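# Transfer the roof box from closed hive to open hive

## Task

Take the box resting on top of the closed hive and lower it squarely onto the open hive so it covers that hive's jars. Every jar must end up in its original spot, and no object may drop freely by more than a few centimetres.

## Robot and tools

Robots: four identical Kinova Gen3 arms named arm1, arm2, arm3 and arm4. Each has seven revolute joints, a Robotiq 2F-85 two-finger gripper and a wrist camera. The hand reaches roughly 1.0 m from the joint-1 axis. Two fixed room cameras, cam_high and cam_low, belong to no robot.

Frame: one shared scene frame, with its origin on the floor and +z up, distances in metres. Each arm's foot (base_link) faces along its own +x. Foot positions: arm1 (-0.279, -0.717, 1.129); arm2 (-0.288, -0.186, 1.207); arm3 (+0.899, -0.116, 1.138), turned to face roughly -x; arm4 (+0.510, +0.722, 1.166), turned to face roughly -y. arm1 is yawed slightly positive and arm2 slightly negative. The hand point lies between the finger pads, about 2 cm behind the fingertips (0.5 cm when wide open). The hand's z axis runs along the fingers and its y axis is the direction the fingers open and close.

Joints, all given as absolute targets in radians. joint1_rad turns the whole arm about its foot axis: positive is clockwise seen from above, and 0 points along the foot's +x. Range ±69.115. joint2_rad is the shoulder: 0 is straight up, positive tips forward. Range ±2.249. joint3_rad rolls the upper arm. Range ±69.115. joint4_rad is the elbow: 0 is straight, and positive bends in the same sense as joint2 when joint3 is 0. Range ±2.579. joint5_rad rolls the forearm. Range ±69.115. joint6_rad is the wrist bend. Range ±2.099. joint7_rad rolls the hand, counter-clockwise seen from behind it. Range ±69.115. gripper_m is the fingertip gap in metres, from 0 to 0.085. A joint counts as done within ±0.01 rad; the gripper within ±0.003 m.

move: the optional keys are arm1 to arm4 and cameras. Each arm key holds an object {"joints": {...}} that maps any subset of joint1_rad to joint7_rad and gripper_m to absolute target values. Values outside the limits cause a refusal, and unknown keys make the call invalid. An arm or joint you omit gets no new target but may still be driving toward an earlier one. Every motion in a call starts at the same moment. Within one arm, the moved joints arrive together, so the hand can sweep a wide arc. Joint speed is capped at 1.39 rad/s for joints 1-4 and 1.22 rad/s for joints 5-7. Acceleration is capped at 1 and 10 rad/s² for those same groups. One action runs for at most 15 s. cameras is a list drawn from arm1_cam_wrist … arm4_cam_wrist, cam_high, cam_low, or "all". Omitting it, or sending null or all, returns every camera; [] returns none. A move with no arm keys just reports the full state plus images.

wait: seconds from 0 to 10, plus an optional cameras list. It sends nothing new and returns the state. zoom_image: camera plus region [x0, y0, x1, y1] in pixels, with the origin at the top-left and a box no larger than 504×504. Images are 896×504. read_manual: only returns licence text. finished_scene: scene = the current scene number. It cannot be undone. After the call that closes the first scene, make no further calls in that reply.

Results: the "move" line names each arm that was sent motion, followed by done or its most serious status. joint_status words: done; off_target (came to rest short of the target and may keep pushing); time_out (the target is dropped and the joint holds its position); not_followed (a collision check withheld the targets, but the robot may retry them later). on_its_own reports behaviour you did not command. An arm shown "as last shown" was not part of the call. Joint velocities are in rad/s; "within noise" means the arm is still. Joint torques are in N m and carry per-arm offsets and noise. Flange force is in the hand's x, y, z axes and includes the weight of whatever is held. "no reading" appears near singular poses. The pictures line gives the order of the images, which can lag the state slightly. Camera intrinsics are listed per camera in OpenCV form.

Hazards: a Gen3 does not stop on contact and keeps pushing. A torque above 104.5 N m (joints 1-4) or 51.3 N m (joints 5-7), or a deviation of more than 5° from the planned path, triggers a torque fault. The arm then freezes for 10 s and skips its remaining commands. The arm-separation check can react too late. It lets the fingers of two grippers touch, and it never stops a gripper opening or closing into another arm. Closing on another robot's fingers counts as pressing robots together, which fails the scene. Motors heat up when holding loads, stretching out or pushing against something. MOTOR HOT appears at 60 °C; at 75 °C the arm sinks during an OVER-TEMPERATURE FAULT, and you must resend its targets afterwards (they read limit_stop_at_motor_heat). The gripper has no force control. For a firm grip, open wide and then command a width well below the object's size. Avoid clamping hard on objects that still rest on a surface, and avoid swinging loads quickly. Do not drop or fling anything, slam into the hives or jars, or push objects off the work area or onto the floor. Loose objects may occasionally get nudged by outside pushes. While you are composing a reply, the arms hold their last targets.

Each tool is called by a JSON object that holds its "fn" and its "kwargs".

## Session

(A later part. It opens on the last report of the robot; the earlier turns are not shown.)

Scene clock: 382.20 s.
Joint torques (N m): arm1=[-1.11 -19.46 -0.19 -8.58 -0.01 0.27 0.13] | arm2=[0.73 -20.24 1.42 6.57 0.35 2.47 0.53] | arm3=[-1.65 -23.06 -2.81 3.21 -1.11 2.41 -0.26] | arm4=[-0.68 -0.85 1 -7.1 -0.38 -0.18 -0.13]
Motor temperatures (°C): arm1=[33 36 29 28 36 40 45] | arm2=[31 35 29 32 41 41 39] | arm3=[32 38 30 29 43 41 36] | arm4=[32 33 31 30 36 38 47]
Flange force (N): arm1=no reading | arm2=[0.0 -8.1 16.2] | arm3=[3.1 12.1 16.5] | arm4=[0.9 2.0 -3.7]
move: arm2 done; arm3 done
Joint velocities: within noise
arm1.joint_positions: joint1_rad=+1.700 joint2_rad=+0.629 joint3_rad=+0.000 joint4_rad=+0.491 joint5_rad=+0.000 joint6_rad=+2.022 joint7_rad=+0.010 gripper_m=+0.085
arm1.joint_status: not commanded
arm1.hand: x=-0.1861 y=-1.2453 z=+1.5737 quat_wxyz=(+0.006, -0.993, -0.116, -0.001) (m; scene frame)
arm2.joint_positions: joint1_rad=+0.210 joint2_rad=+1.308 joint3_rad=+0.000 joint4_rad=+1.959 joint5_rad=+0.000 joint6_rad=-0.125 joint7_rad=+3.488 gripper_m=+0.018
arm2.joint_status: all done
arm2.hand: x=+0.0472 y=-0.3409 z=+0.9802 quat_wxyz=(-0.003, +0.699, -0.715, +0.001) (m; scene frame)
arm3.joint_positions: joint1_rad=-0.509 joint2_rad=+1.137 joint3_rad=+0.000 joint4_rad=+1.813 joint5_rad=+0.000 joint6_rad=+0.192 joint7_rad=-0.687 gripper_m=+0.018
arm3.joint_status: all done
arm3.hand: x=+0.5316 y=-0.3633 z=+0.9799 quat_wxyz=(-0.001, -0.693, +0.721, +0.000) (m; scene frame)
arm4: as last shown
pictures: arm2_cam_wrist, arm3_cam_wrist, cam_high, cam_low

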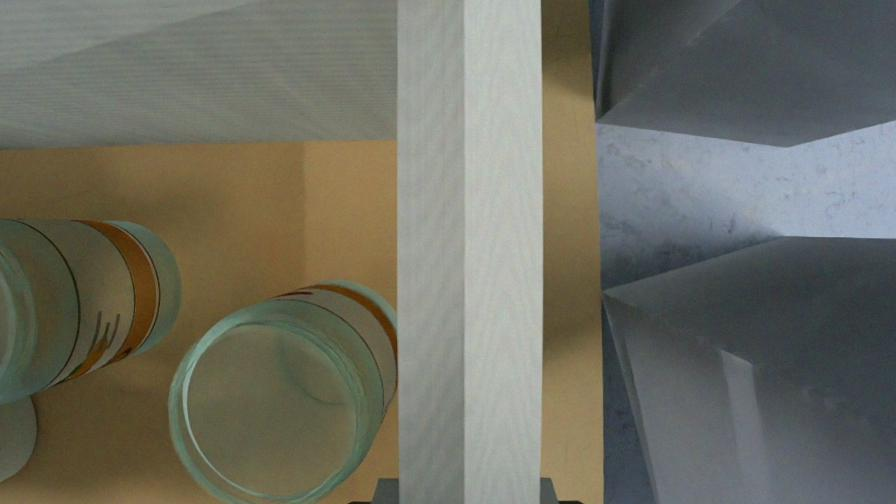

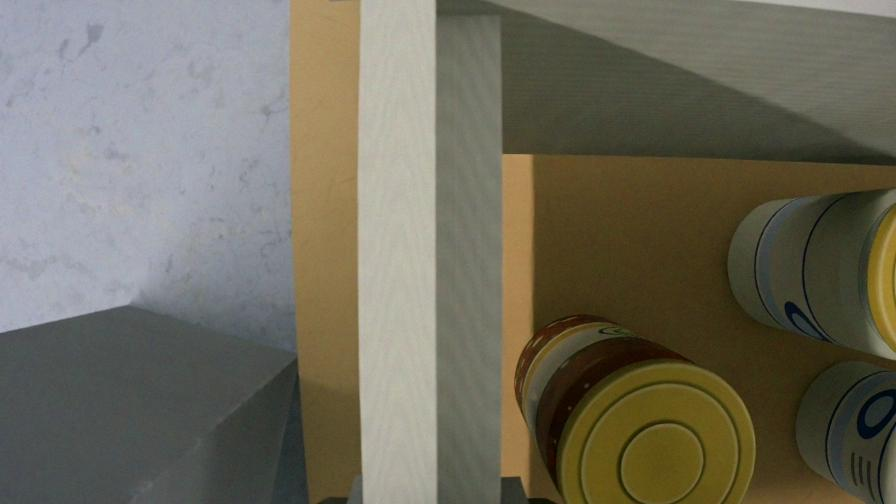

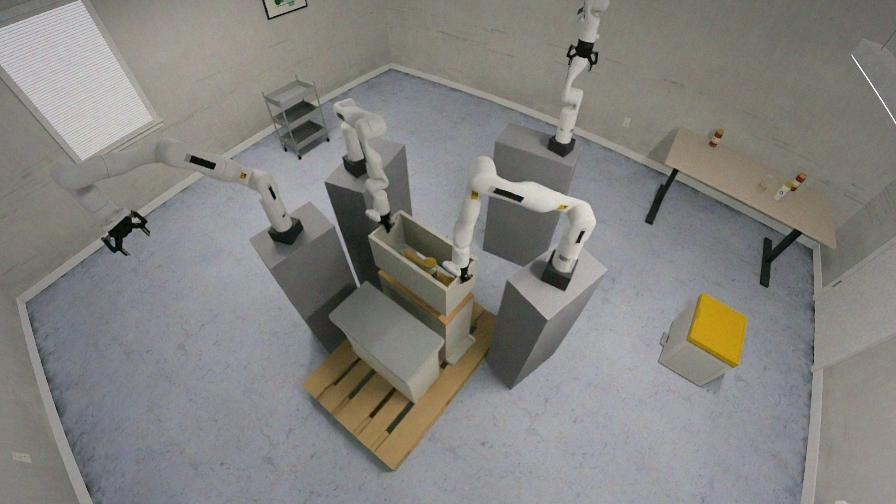

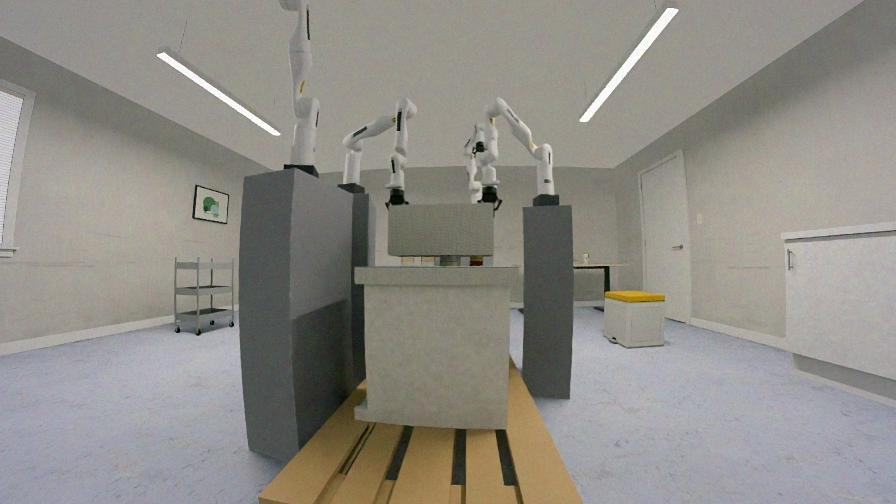

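{"fn": "zoom_image", "kwargs": {"camera": "cam_high", "region": [425, 280, 485, 330]}}

{"fn": "zoom_image", "kwargs": {"camera": "cam_high", "region": [360, 225, 420, 285]}}

{"fn": "zoom_image", "kwargs": {"camera": "cam_low", "region": [370, 235, 430, 275]}}

{"fn": "zoom_image", "kwargs": {"camera": "cam_low", "region": [460, 235, 520, 275]}}

Scaled by 8.400 from the camera's 896x504 image, which has a finer 1280x720 frame.

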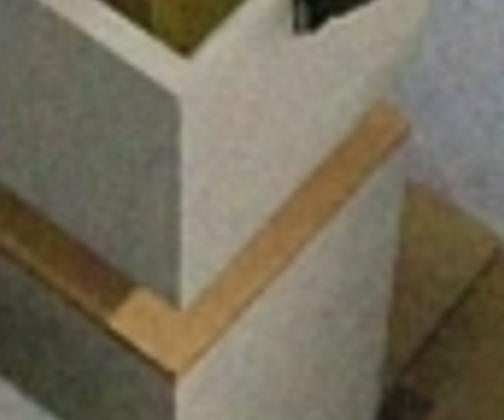

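Scaled by 8.400 from the camera's 896x504 image, which has a finer 1280x720 frame.

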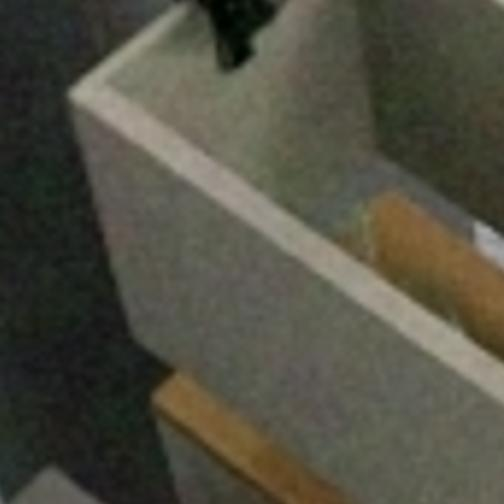

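Scaled by 8.400 from the camera's 896x504 image, which has a finer 1280x720 frame.

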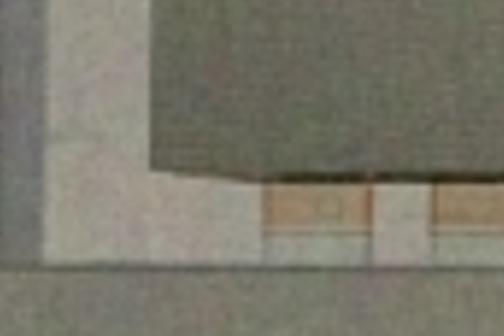

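Scaled by 8.400 from the camera's 896x504 image, which has a finer 1280x720 frame.

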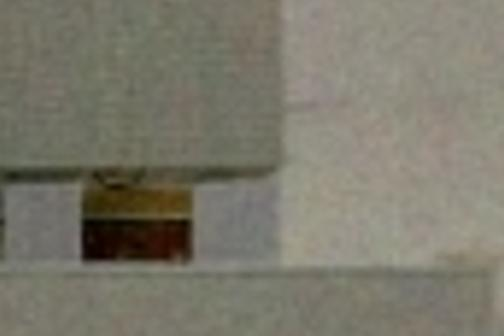

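{"fn": "move", "kwargs": {"arm2": {"joints":{"joint1_rad":0.2105,"joint2_rad":1.42036,"joint4_rad":1.87909,"joint6_rad":-0.15786,"joint7_rad":3.4887}}, "arm3": {"joints":{"joint1_rad":-0.50927,"joint2_rad":1.24514,"joint4_rad":1.75891,"joint6_rad":0.13754,"joint7_rad":-0.68677}}, "cameras": ["arm2_cam_wrist","arm3_cam_wrist","cam_high","cam_low"]}}

{"fn": "zoom_image", "kwargs": {"camera": "cam_high", "region": [425, 280, 485, 330]}}

{"fn": "zoom_image", "kwargs": {"camera": "cam_high", "region": [360, 225, 420, 285]}}

{"fn": "zoom_image", "kwargs": {"camera": "cam_low", "region": [370, 240, 510, 280]}}

Scene clock: 406.10 s.
Joint torques (N m): arm1=[-1.14 -19.45 -0.21 -8.53 0.03 0.24 0.16] | arm2=[1.12 -18.65 2 8.64 0.3 3.21 0.55] | arm3=[-2.42 -22.06 -3.98 5.11 -1.09 2.96 -0.34] | arm4=[-0.66 -0.87 1.05 -7.07 -0.42 -0.15 -0.12]
Motor temperatures (°C): arm1=[33 36 29 28 36 40 45] | arm2=[31 35 29 32 41 41 39] | arm3=[32 38 30 29 43 41 36] | arm4=[32 33 31 30 36 38 47]
Flange force (N): arm1=no reading | arm2=[0.1 -11.1 16.3] | arm3=[2.7 14.8 16.7] | arm4=[0.8 2.2 -3.8]
move: arm2 done; arm3 done
Joint velocities: within noise
arm1.joint_positions: joint1_rad=+1.700 joint2_rad=+0.629 joint3_rad=+0.000 joint4_rad=+0.491 joint5_rad=+0.000 joint6_rad=+2.022 joint7_rad=+0.010 gripper_m=+0.085
arm1.joint_status: not commanded
arm1.hand: x=-0.1861 y=-1.2453 z=+1.5737 quat_wxyz=(+0.006, -0.993, -0.116, -0.001) (m; scene frame)
arm2.joint_positions: joint1_rad=+0.211 joint2_rad=+1.420 joint3_rad=+0.000 joint4_rad=+1.879 joint5_rad=+0.000 joint6_rad=-0.158 joint7_rad=+3.489 gripper_m=+0.018
arm2.joint_status: all done
arm2.hand: x=+0.0470 y=-0.3409 z=+0.9353 quat_wxyz=(-0.003, +0.699, -0.715, +0.001) (m; scene frame)
arm3.joint_positions: joint1_rad=-0.509 joint2_rad=+1.245 joint3_rad=+0.000 joint4_rad=+1.759 joint5_rad=+0.000 joint6_rad=+0.137 joint7_rad=-0.687 gripper_m=+0.018
arm3.joint_status: all done
arm3.hand: x=+0.5316 y=-0.3634 z=+0.9349 quat_wxyz=(-0.001, -0.693, +0.721, +0.000) (m; scene frame)
arm4: as last shown
pictures: arm2_cam_wrist, arm3_cam_wrist, cam_high, cam_low

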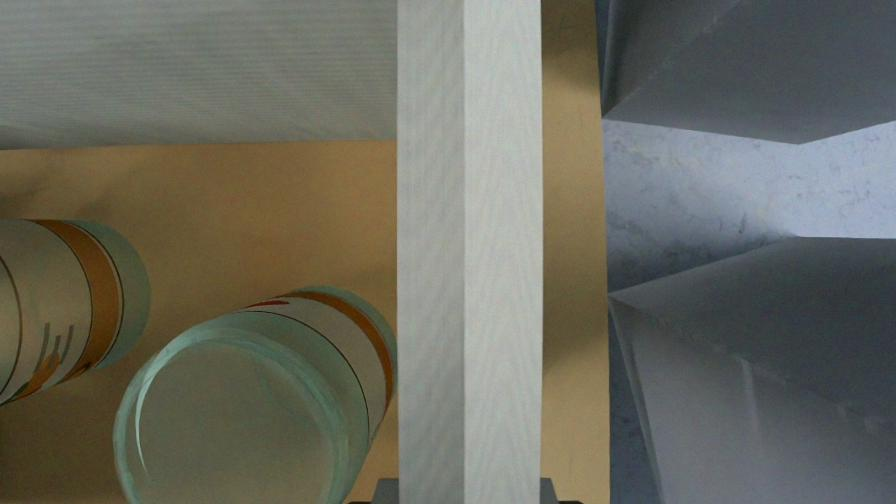

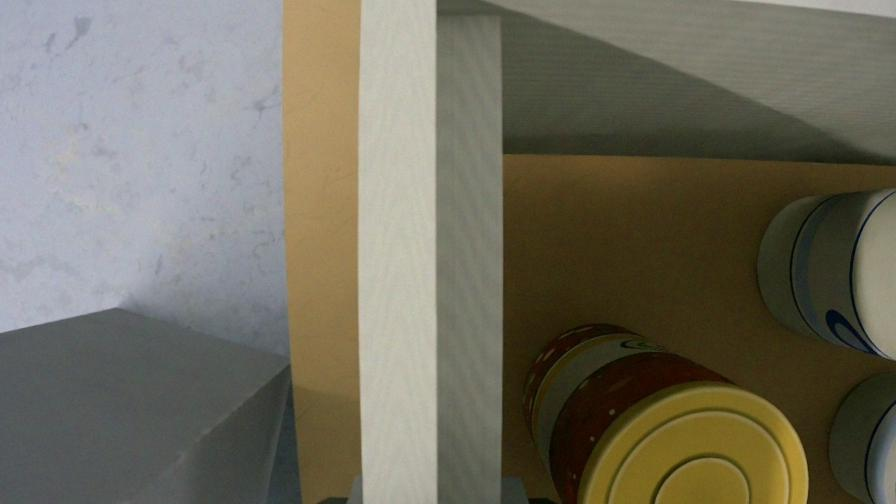

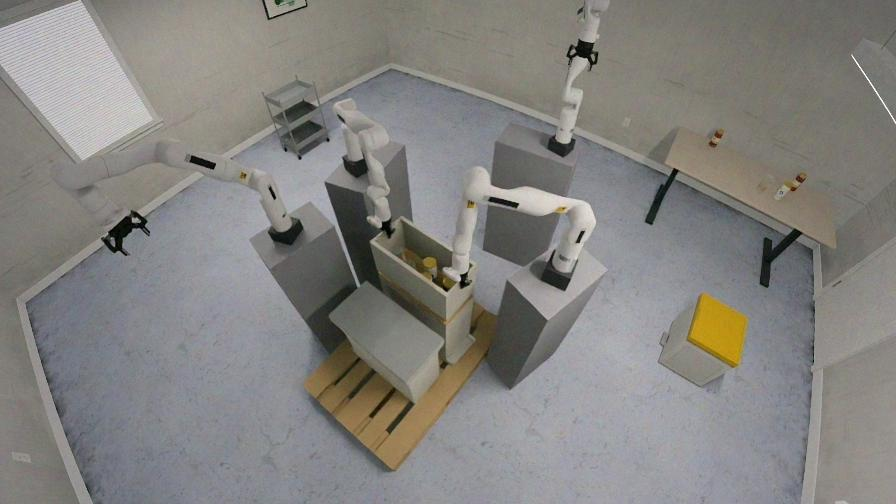

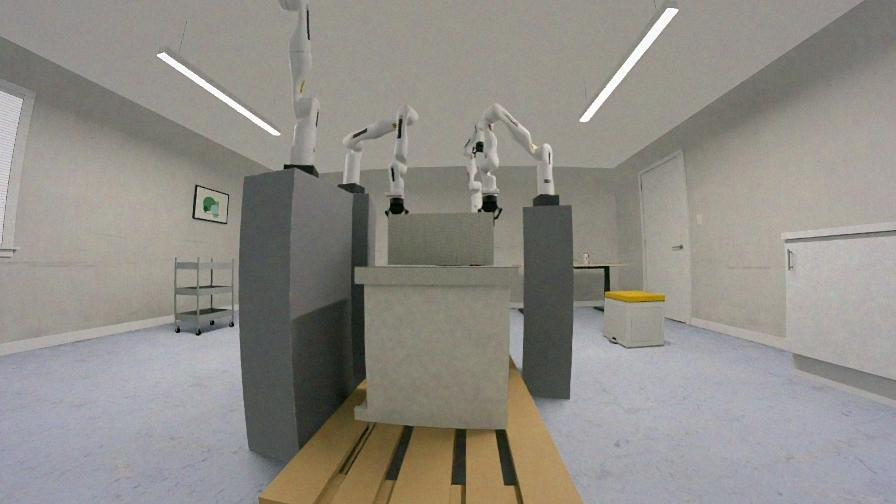

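Scaled by 8.400 from the camera's 896x504 image, which has a finer 1280x720 frame.

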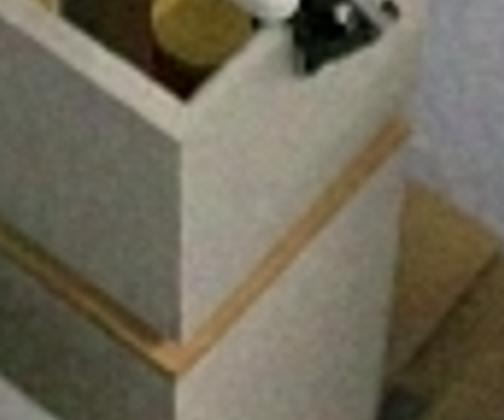

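Scaled by 8.400 from the camera's 896x504 image, which has a finer 1280x720 frame.

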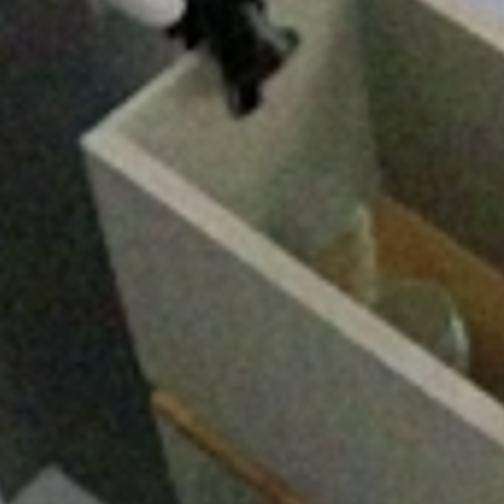

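Scaled by 3.600 from the camera's 896x504 image, which has a finer 1280x720 frame.

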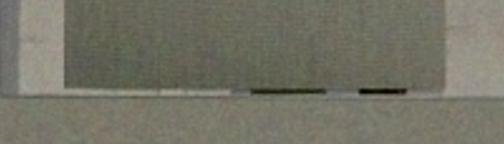

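{"fn": "zoom_image", "kwargs": {"camera": "cam_high", "region": [435, 310, 460, 330]}}

{"fn": "zoom_image", "kwargs": {"camera": "cam_high", "region": [465, 285, 485, 305]}}

{"fn": "zoom_image", "kwargs": {"camera": "cam_high", "region": [370, 260, 390, 280]}}

Scaled by 20.160 from the camera's 896x504 image, which has a finer 1280x720 frame.

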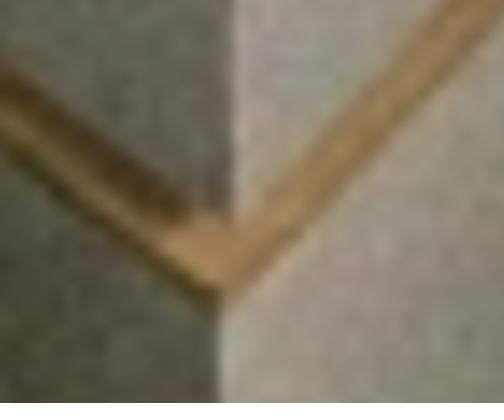

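Scaled by 25.200 from the camera's 896x504 image, which has a finer 1280x720 frame.

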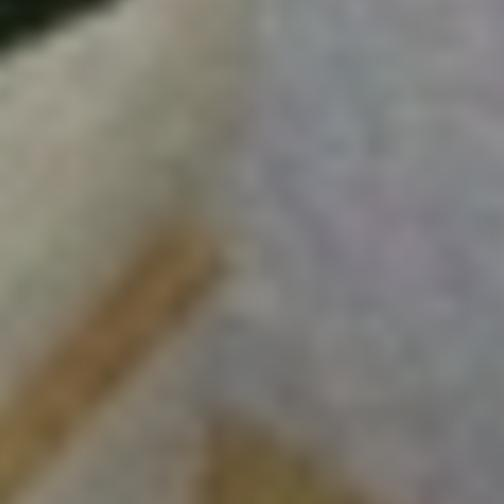

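Scaled by 25.200 from the camera's 896x504 image, which has a finer 1280x720 frame.

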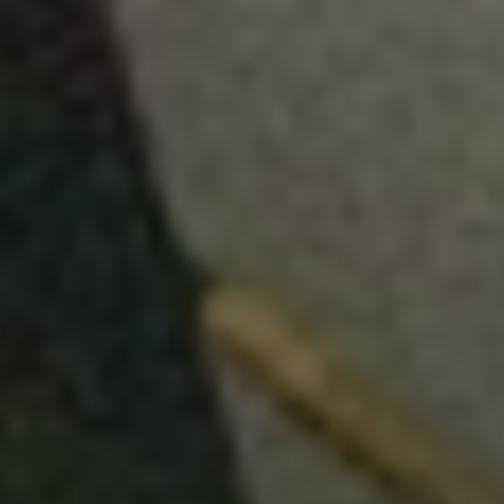

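{"fn": "move", "kwargs": {"arm4": {"joints":{"joint1_rad":0.07,"joint2_rad":0.5,"joint3_rad":0,"joint4_rad":1.0,"joint5_rad":0,"joint6_rad":1.19}}, "cameras": ["arm4_cam_wrist"]}}

Scene clock: 452.30 s.
Joint torques (N m): arm1=[-1.14 -19.48 -0.22 -8.56 0.01 0.23 0.14] | arm2=[1.13 -18.6 2.09 8.64 0.29 3.21 0.54] | arm3=[-2.34 -22.08 -4.02 5.22 -1.04 2.97 -0.3] | arm4=[-0.84 -20.01 1.21 -9.39 -0.49 -1.45 -0.12]
Motor temperatures (°C): arm1=[33 36 29 28 36 40 45] | arm2=[31 34 29 32 41 41 39] | arm3=[32 37 30 29 43 41 36] | arm4=[32 33 31 30 36 38 47]
Flange force (N): arm1=no reading | arm2=[0.1 -11.2 16.2] | arm3=[3.1 14.9 16.9] | arm4=[-6.0 -0.3 -0.7]
move: arm4 done
Joint velocities: within noise
arm1.joint_positions: joint1_rad=+1.700 joint2_rad=+0.629 joint3_rad=+0.000 joint4_rad=+0.491 joint5_rad=+0.000 joint6_rad=+2.022 joint7_rad=+0.010 gripper_m=+0.085
arm1.joint_status: not commanded
arm1.hand: x=-0.1861 y=-1.2453 z=+1.5737 quat_wxyz=(+0.006, -0.993, -0.116, -0.001) (m; scene frame)
arm2, arm3: as last shown
arm2.hand: x=+0.0470 y=-0.3408 z=+0.9353 quat_wxyz=(-0.003, +0.699, -0.715, +0.001) (m; scene frame)
arm4.joint_positions: joint1_rad=+0.070 joint2_rad=+0.500 joint3_rad=+0.000 joint4_rad=+1.000 joint5_rad=+0.000 joint6_rad=+1.190 joint7_rad=+1.355 gripper_m=+0.085
arm4.joint_status: all done
arm4.hand: x=+0.3652 y=+0.0902 z=+1.5689 quat_wxyz=(-0.168, -0.811, -0.538, +0.155) (m; scene frame)
pictures: arm4_cam_wrist

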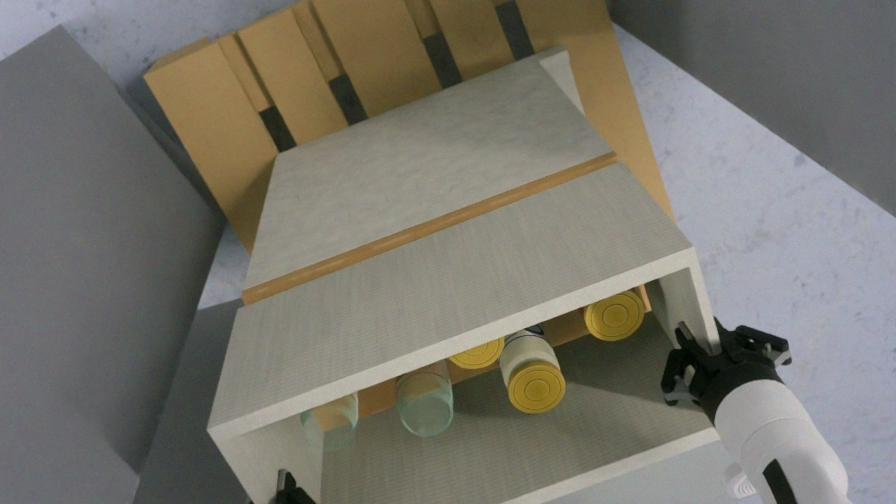

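{"fn": "zoom_image", "kwargs": {"camera": "arm4_cam_wrist", "region": [210, 260, 310, 360]}}

{"fn": "zoom_image", "kwargs": {"camera": "arm4_cam_wrist", "region": [560, 110, 660, 210]}}

Scaled by 5.040 from the camera's 896x504 image, which has a finer 1280x720 frame.

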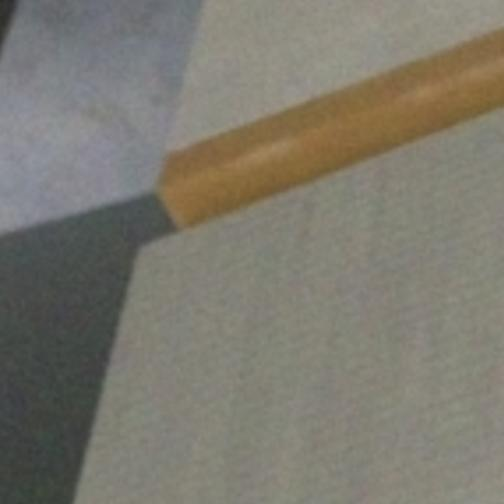

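Scaled by 5.040 from the camera's 896x504 image, which has a finer 1280x720 frame.

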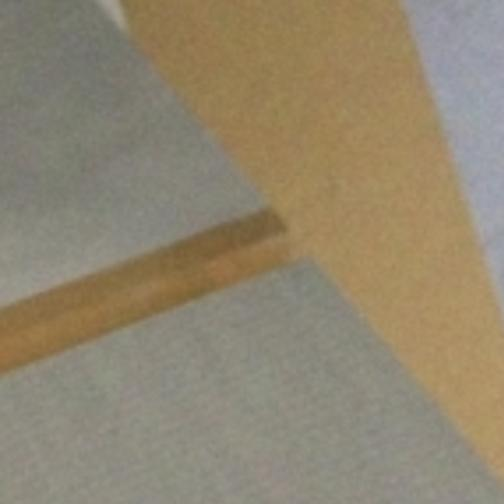

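{"fn": "move", "kwargs": {"arm2": {"joints":{"joint1_rad":0.2106,"joint2_rad":1.45717,"joint4_rad":1.84912,"joint6_rad":-0.1647,"joint7_rad":3.4888}}, "arm3": {"joints":{"joint1_rad":-0.50927,"joint2_rad":1.28109,"joint4_rad":1.73767,"joint6_rad":0.12283,"joint7_rad":-0.68677}}, "cameras": ["arm4_cam_wrist","cam_high","cam_low"]}}

{"fn": "zoom_image", "kwargs": {"camera": "arm4_cam_wrist", "region": [210, 260, 310, 360]}}

{"fn": "zoom_image", "kwargs": {"camera": "arm4_cam_wrist", "region": [560, 110, 660, 210]}}

{"fn": "zoom_image", "kwargs": {"camera": "cam_high", "region": [425, 280, 485, 330]}}

{"fn": "zoom_image", "kwargs": {"camera": "cam_high", "region": [370, 255, 400, 285]}}

{"fn": "zoom_image", "kwargs": {"camera": "cam_low", "region": [370, 240, 510, 280]}}

Scene clock: 468.90 s.
Joint torques (N m): arm1=[-1.07 -19.48 -0.21 -8.56 0.02 0.28 0.19] | arm2=[1.24 -18.31 2.19 9 0.26 3.3 0.53] | arm3=[-2.58 -21.78 -4.31 5.63 -1.01 3.07 -0.28] | arm4=[-0.91 -19.99 1.11 -9.29 -0.53 -1.43 -0.15]
Motor temperatures (°C): arm1=[33 36 29 28 36 40 45] | arm2=[31 34 29 32 41 41 39] | arm3=[32 37 30 29 43 41 36] | arm4=[32 33 31 30 36 38 47]
Flange force (N): arm1=no reading | arm2=[0.1 -11.8 16.3] | arm3=[2.9 15.5 16.8] | arm4=[-6.5 -0.3 -0.8]
move: arm2 done; arm3 done
Joint velocities: within noise
arm1.joint_positions: joint1_rad=+1.700 joint2_rad=+0.629 joint3_rad=+0.000 joint4_rad=+0.491 joint5_rad=+0.000 joint6_rad=+2.022 joint7_rad=+0.010 gripper_m=+0.085
arm1.joint_status: not commanded
arm1.hand: x=-0.1861 y=-1.2453 z=+1.5737 quat_wxyz=(+0.006, -0.993, -0.116, -0.001) (m; scene frame)
arm2.joint_positions: joint1_rad=+0.211 joint2_rad=+1.457 joint3_rad=+0.000 joint4_rad=+1.849 joint5_rad=+0.000 joint6_rad=-0.165 joint7_rad=+3.489 gripper_m=+0.018
arm2.joint_status: all done
arm2.hand: x=+0.0470 y=-0.3408 z=+0.9203 quat_wxyz=(-0.003, +0.699, -0.715, +0.001) (m; scene frame)
arm3.joint_positions: joint1_rad=-0.509 joint2_rad=+1.281 joint3_rad=+0.000 joint4_rad=+1.738 joint5_rad=+0.000 joint6_rad=+0.123 joint7_rad=-0.687 gripper_m=+0.018
arm3.joint_status: all done
arm3.hand: x=+0.5316 y=-0.3634 z=+0.9199 quat_wxyz=(-0.001, -0.693, +0.721, +0.000) (m; scene frame)
arm4: as last shown
pictures: arm4_cam_wrist, cam_high, cam_low

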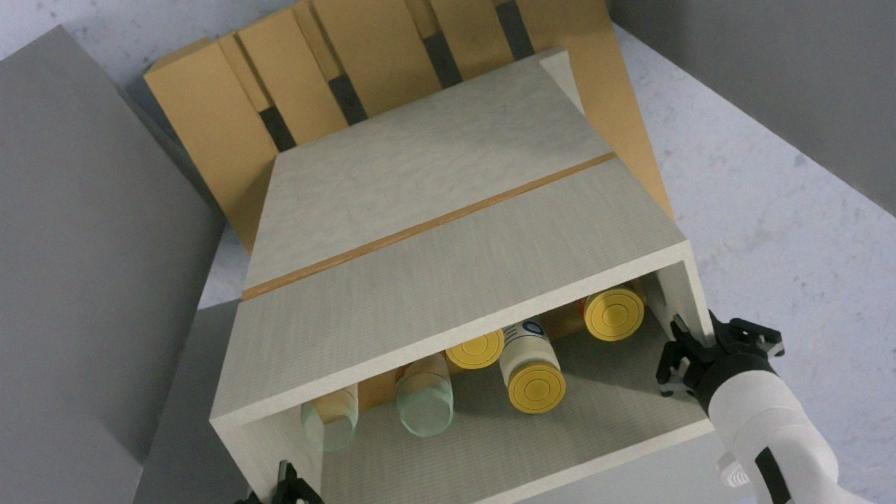

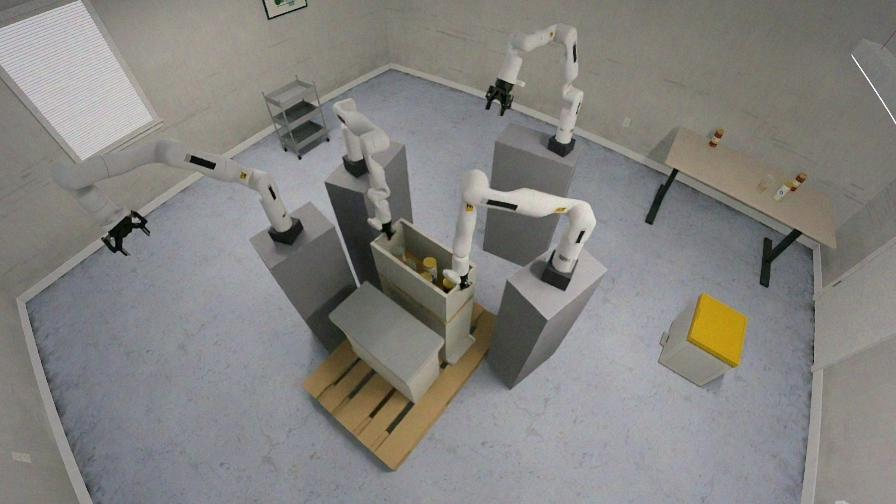

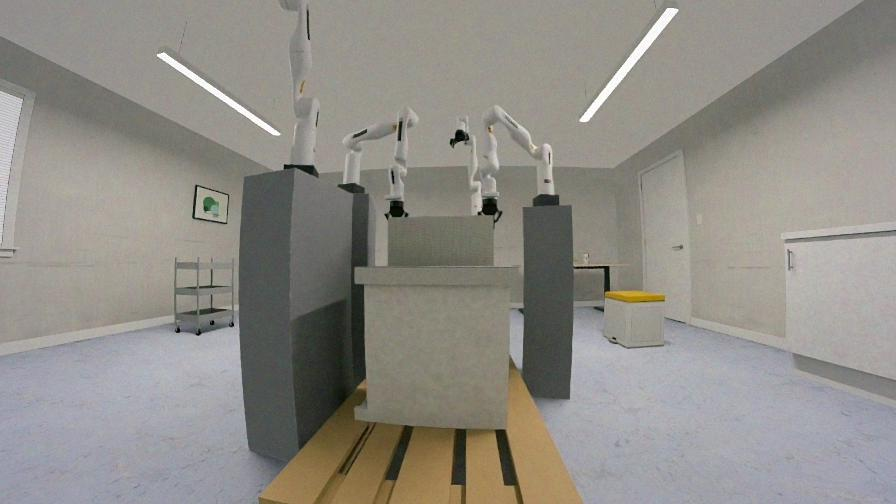

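Scaled by 5.040 from the camera's 896x504 image, which has a finer 1280x720 frame.

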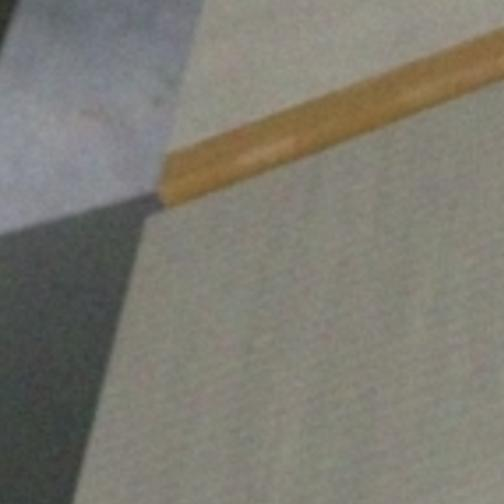

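Scaled by 5.040 from the camera's 896x504 image, which has a finer 1280x720 frame.

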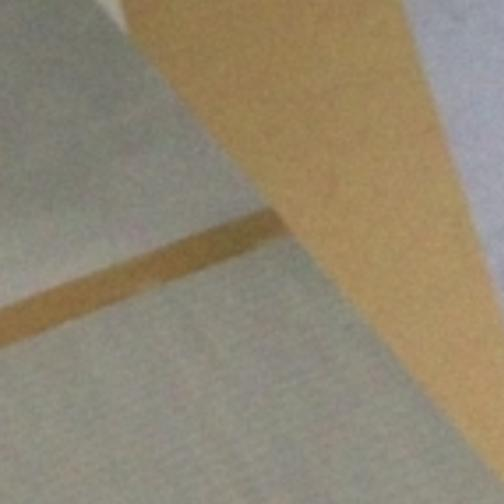

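Scaled by 8.400 from the camera's 896x504 image, which has a finer 1280x720 frame.

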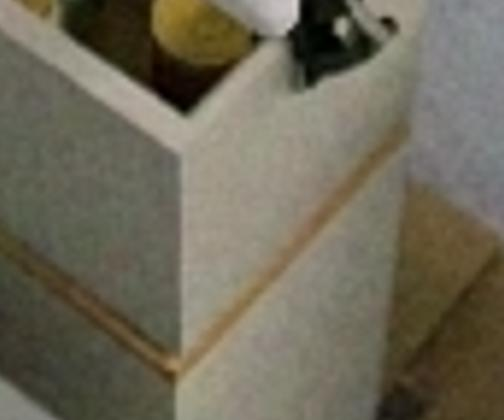

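Scaled by 16.800 from the camera's 896x504 image, which has a finer 1280x720 frame.

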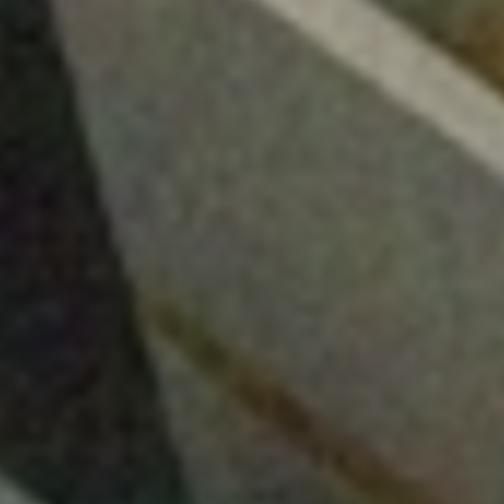

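Scaled by 3.600 from the camera's 896x504 image, which has a finer 1280x720 frame.

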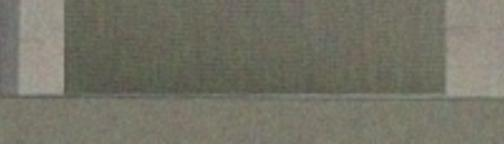

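{"fn": "move", "kwargs": {"arm2": {"joints":{"joint1_rad":0.2087,"joint2_rad":1.45622,"joint4_rad":1.84221,"joint6_rad":-0.15684,"joint7_rad":3.4789}}, "arm3": {"joints":{"joint1_rad":-0.51947,"joint2_rad":1.28124,"joint4_rad":1.73625,"joint6_rad":0.1241,"joint7_rad":-0.70497}}, "cameras": ["arm4_cam_wrist","cam_high"]}}

{"fn": "zoom_image", "kwargs": {"camera": "arm4_cam_wrist", "region": [210, 260, 310, 360]}}

{"fn": "zoom_image", "kwargs": {"camera": "arm4_cam_wrist", "region": [560, 110, 660, 210]}}

{"fn": "zoom_image", "kwargs": {"camera": "cam_high", "region": [425, 280, 485, 330]}}

{"fn": "zoom_image", "kwargs": {"camera": "cam_high", "region": [370, 255, 400, 285]}}

Scene clock: 494.47 s.
Joint torques (N m): arm1=[-1.13 -19.49 -0.18 -8.59 0.02 0.23 0.15] | arm2=[0.96 -19.15 1.75 8.14 0.35 2.94 0.57] | arm3=[-2.26 -22.11 -3.78 5.08 -1 2.87 -0.32] | arm4=[-0.89 -19.94 1.13 -9.39 -0.53 -1.44 -0.09]
Motor temperatures (°C): arm1=[33 36 29 28 36 40 45] | arm2=[31 33 29 32 41 41 39] | arm3=[32 37 30 28 43 41 36] | arm4=[32 33 31 30 36 38 47]
Flange force (N): arm1=no reading | arm2=[0.1 -10.3 16.4] | arm3=[3.0 14.1 16.6] | arm4=[-5.9 -0.3 -0.8]
move: arm2 done; arm3 done
Joint velocities: within noise
arm1.joint_positions: joint1_rad=+1.700 joint2_rad=+0.629 joint3_rad=+0.000 joint4_rad=+0.491 joint5_rad=+0.000 joint6_rad=+2.022 joint7_rad=+0.010 gripper_m=+0.085
arm1.joint_status: not commanded
arm1.hand: x=-0.1861 y=-1.2453 z=+1.5737 quat_wxyz=(+0.006, -0.993, -0.116, -0.001) (m; scene frame)
arm2.joint_positions: joint1_rad=+0.209 joint2_rad=+1.456 joint3_rad=+0.000 joint4_rad=+1.842 joint5_rad=+0.000 joint6_rad=-0.157 joint7_rad=+3.479 gripper_m=+0.018
arm2.joint_status: all done
arm2.hand: x=+0.0495 y=-0.3411 z=+0.9203 quat_wxyz=(-0.003, +0.696, -0.718, +0.001) (m; scene frame)
arm3.joint_positions: joint1_rad=-0.519 joint2_rad=+1.281 joint3_rad=+0.000 joint4_rad=+1.736 joint5_rad=+0.000 joint6_rad=+0.124 joint7_rad=-0.705 gripper_m=+0.018
arm3.joint_status: all done
arm3.hand: x=+0.5338 y=-0.3674 z=+0.9199 quat_wxyz=(-0.001, -0.690, +0.724, +0.000) (m; scene frame)
arm4: as last shown
pictures: arm4_cam_wrist, cam_high

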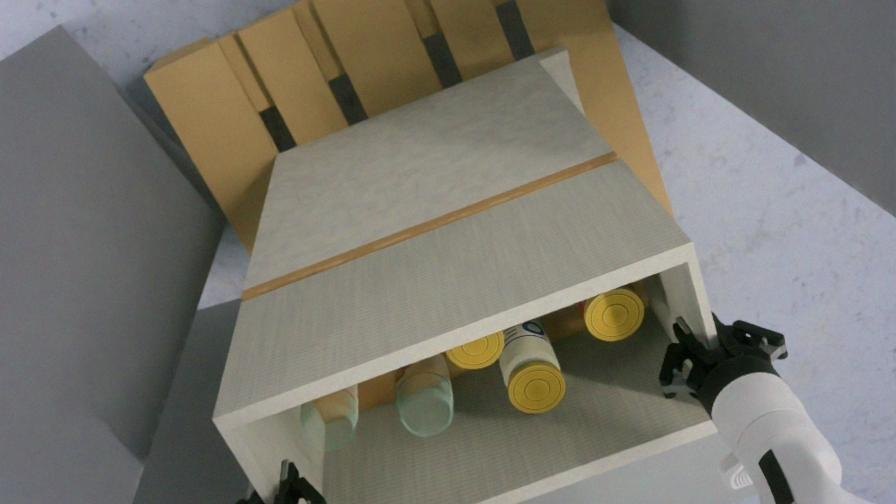

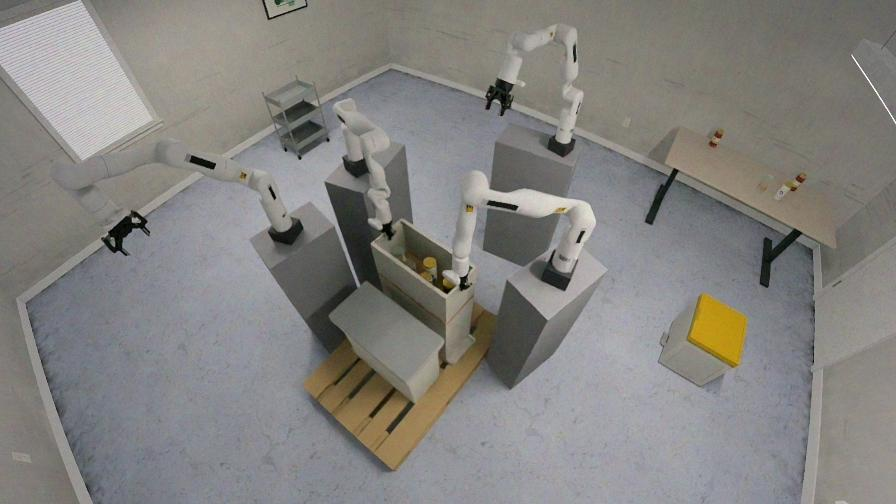

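Scaled by 5.040 from the camera's 896x504 image, which has a finer 1280x720 frame.

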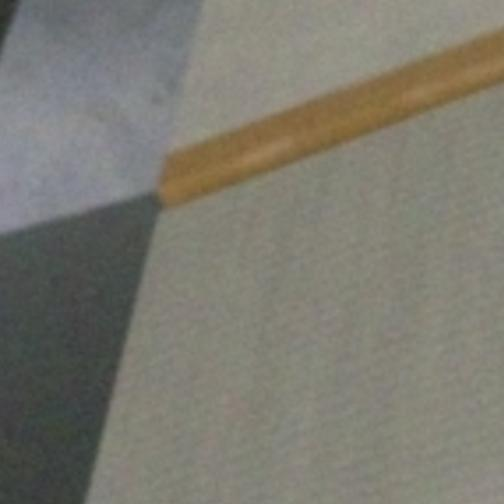

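Scaled by 5.040 from the camera's 896x504 image, which has a finer 1280x720 frame.

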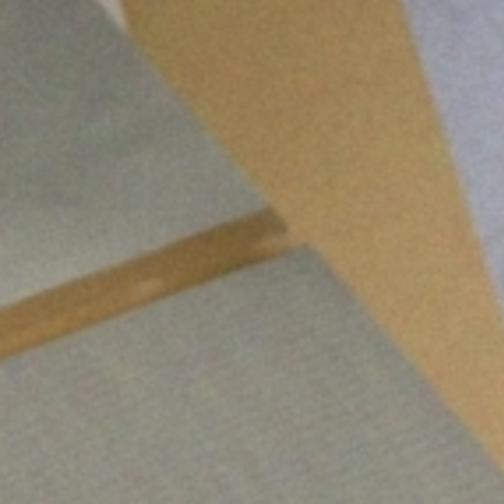

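Scaled by 8.400 from the camera's 896x504 image, which has a finer 1280x720 frame.

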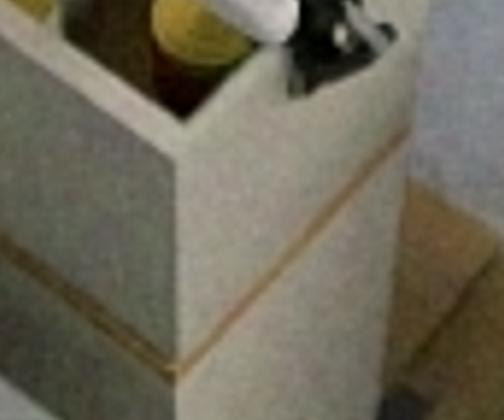

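Scaled by 16.800 from the camera's 896x504 image, which has a finer 1280x720 frame.

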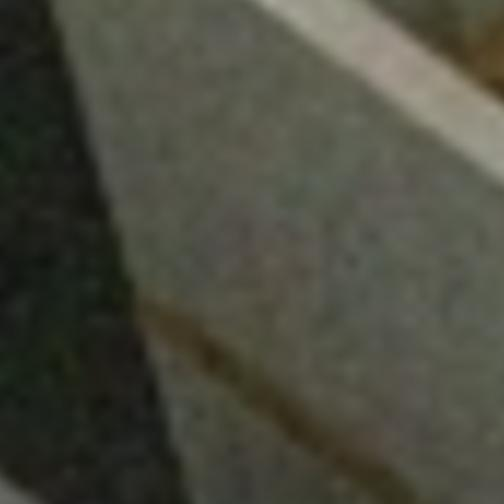

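{"fn": "move", "kwargs": {"arm2": {"joints":{"joint1_rad":0.21006,"joint2_rad":1.47134,"joint4_rad":1.83339,"joint6_rad":-0.16314,"joint7_rad":3.48026}}, "arm3": {"joints":{"joint1_rad":-0.51826,"joint2_rad":1.29603,"joint4_rad":1.72262,"joint6_rad":0.12294,"joint7_rad":-0.70376}}, "cameras": ["arm4_cam_wrist","cam_high"]}}

{"fn": "zoom_image", "kwargs": {"camera": "arm4_cam_wrist", "region": [210, 260, 310, 360]}}

{"fn": "zoom_image", "kwargs": {"camera": "arm4_cam_wrist", "region": [560, 110, 660, 210]}}

{"fn": "zoom_image", "kwargs": {"camera": "cam_high", "region": [425, 280, 485, 330]}}

Scene clock: 513.87 s.
Joint torques (N m): arm1=[-1.08 -19.44 -0.22 -8.52 0 0.28 0.17] | arm2=[0.85 -18.62 1.75 8.59 0.42 3.12 0.67] | arm3=[-2.67 -22.3 -4.2 5.05 -0.96 2.76 -0.22] | arm4=[-0.96 -20.02 1.14 -9.26 -0.5 -1.43 -0.1]
Motor temperatures (°C): arm1=[33 36 29 28 36 40 45] | arm2=[31 33 29 32 41 41 39] | arm3=[32 37 30 28 43 41 36] | arm4=[32 33 31 30 36 38 47]
Flange force (N): arm1=no reading | arm2=[0.4 -10.9 16.2] | arm3=[2.6 14.8 16.8] | arm4=[-6.8 -0.3 -0.8]
move: arm2 done; arm3 done
Joint velocities: within noise
arm1.joint_positions: joint1_rad=+1.700 joint2_rad=+0.629 joint3_rad=+0.000 joint4_rad=+0.491 joint5_rad=+0.000 joint6_rad=+2.022 joint7_rad=+0.010 gripper_m=+0.085
arm1.joint_status: not commanded
arm1.hand: x=-0.1861 y=-1.2453 z=+1.5737 quat_wxyz=(+0.006, -0.993, -0.116, -0.001) (m; scene frame)
arm2.joint_positions: joint1_rad=+0.210 joint2_rad=+1.471 joint3_rad=+0.000 joint4_rad=+1.833 joint5_rad=+0.000 joint6_rad=-0.163 joint7_rad=+3.480 gripper_m=+0.018
arm2.joint_status: all done
arm2.hand: x=+0.0481 y=-0.3410 z=+0.9143 quat_wxyz=(-0.003, +0.696, -0.718, +0.001) (m; scene frame)
arm3.joint_positions: joint1_rad=-0.518 joint2_rad=+1.296 joint3_rad=+0.000 joint4_rad=+1.723 joint5_rad=+0.000 joint6_rad=+0.123 joint7_rad=-0.704 gripper_m=+0.018
arm3.joint_status: all done
arm3.hand: x=+0.5324 y=-0.3678 z=+0.9138 quat_wxyz=(-0.001, -0.690, +0.724, +0.000) (m; scene frame)
arm4: as last shown
pictures: arm4_cam_wrist, cam_high

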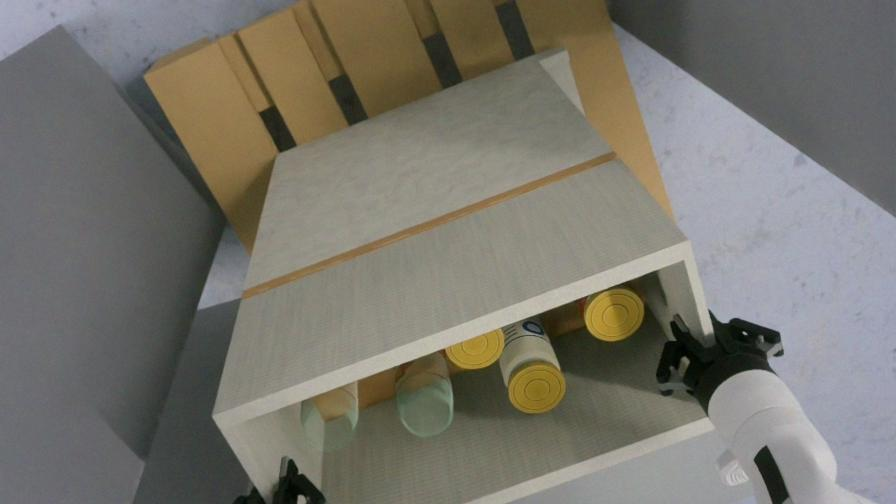

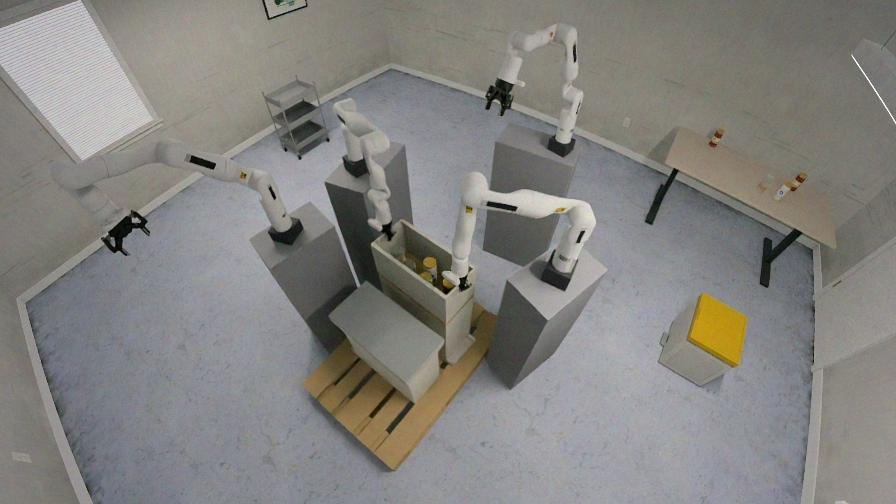

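Scaled by 5.040 from the camera's 896x504 image, which has a finer 1280x720 frame.

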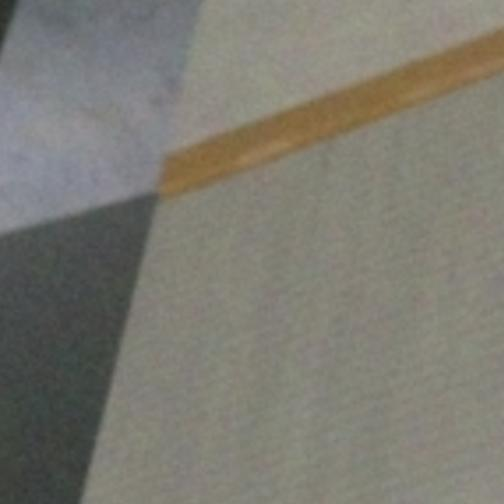

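Scaled by 5.040 from the camera's 896x504 image, which has a finer 1280x720 frame.

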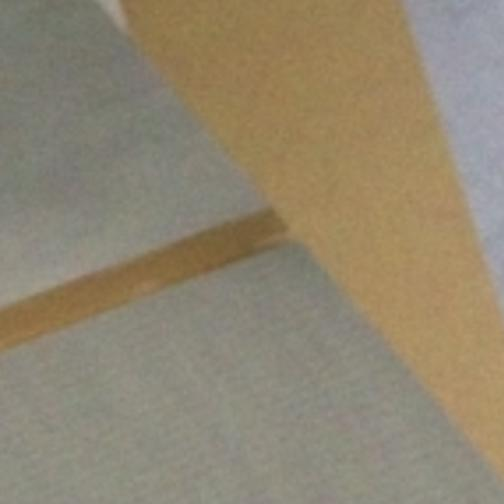

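Scaled by 8.400 from the camera's 896x504 image, which has a finer 1280x720 frame.

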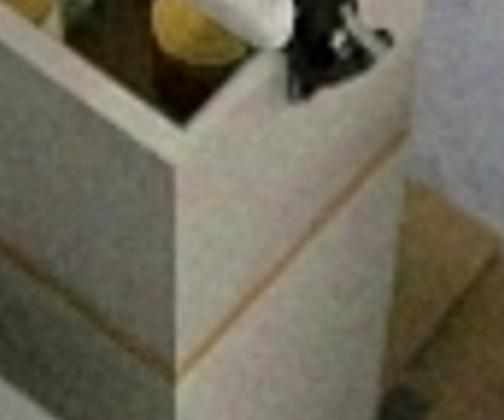

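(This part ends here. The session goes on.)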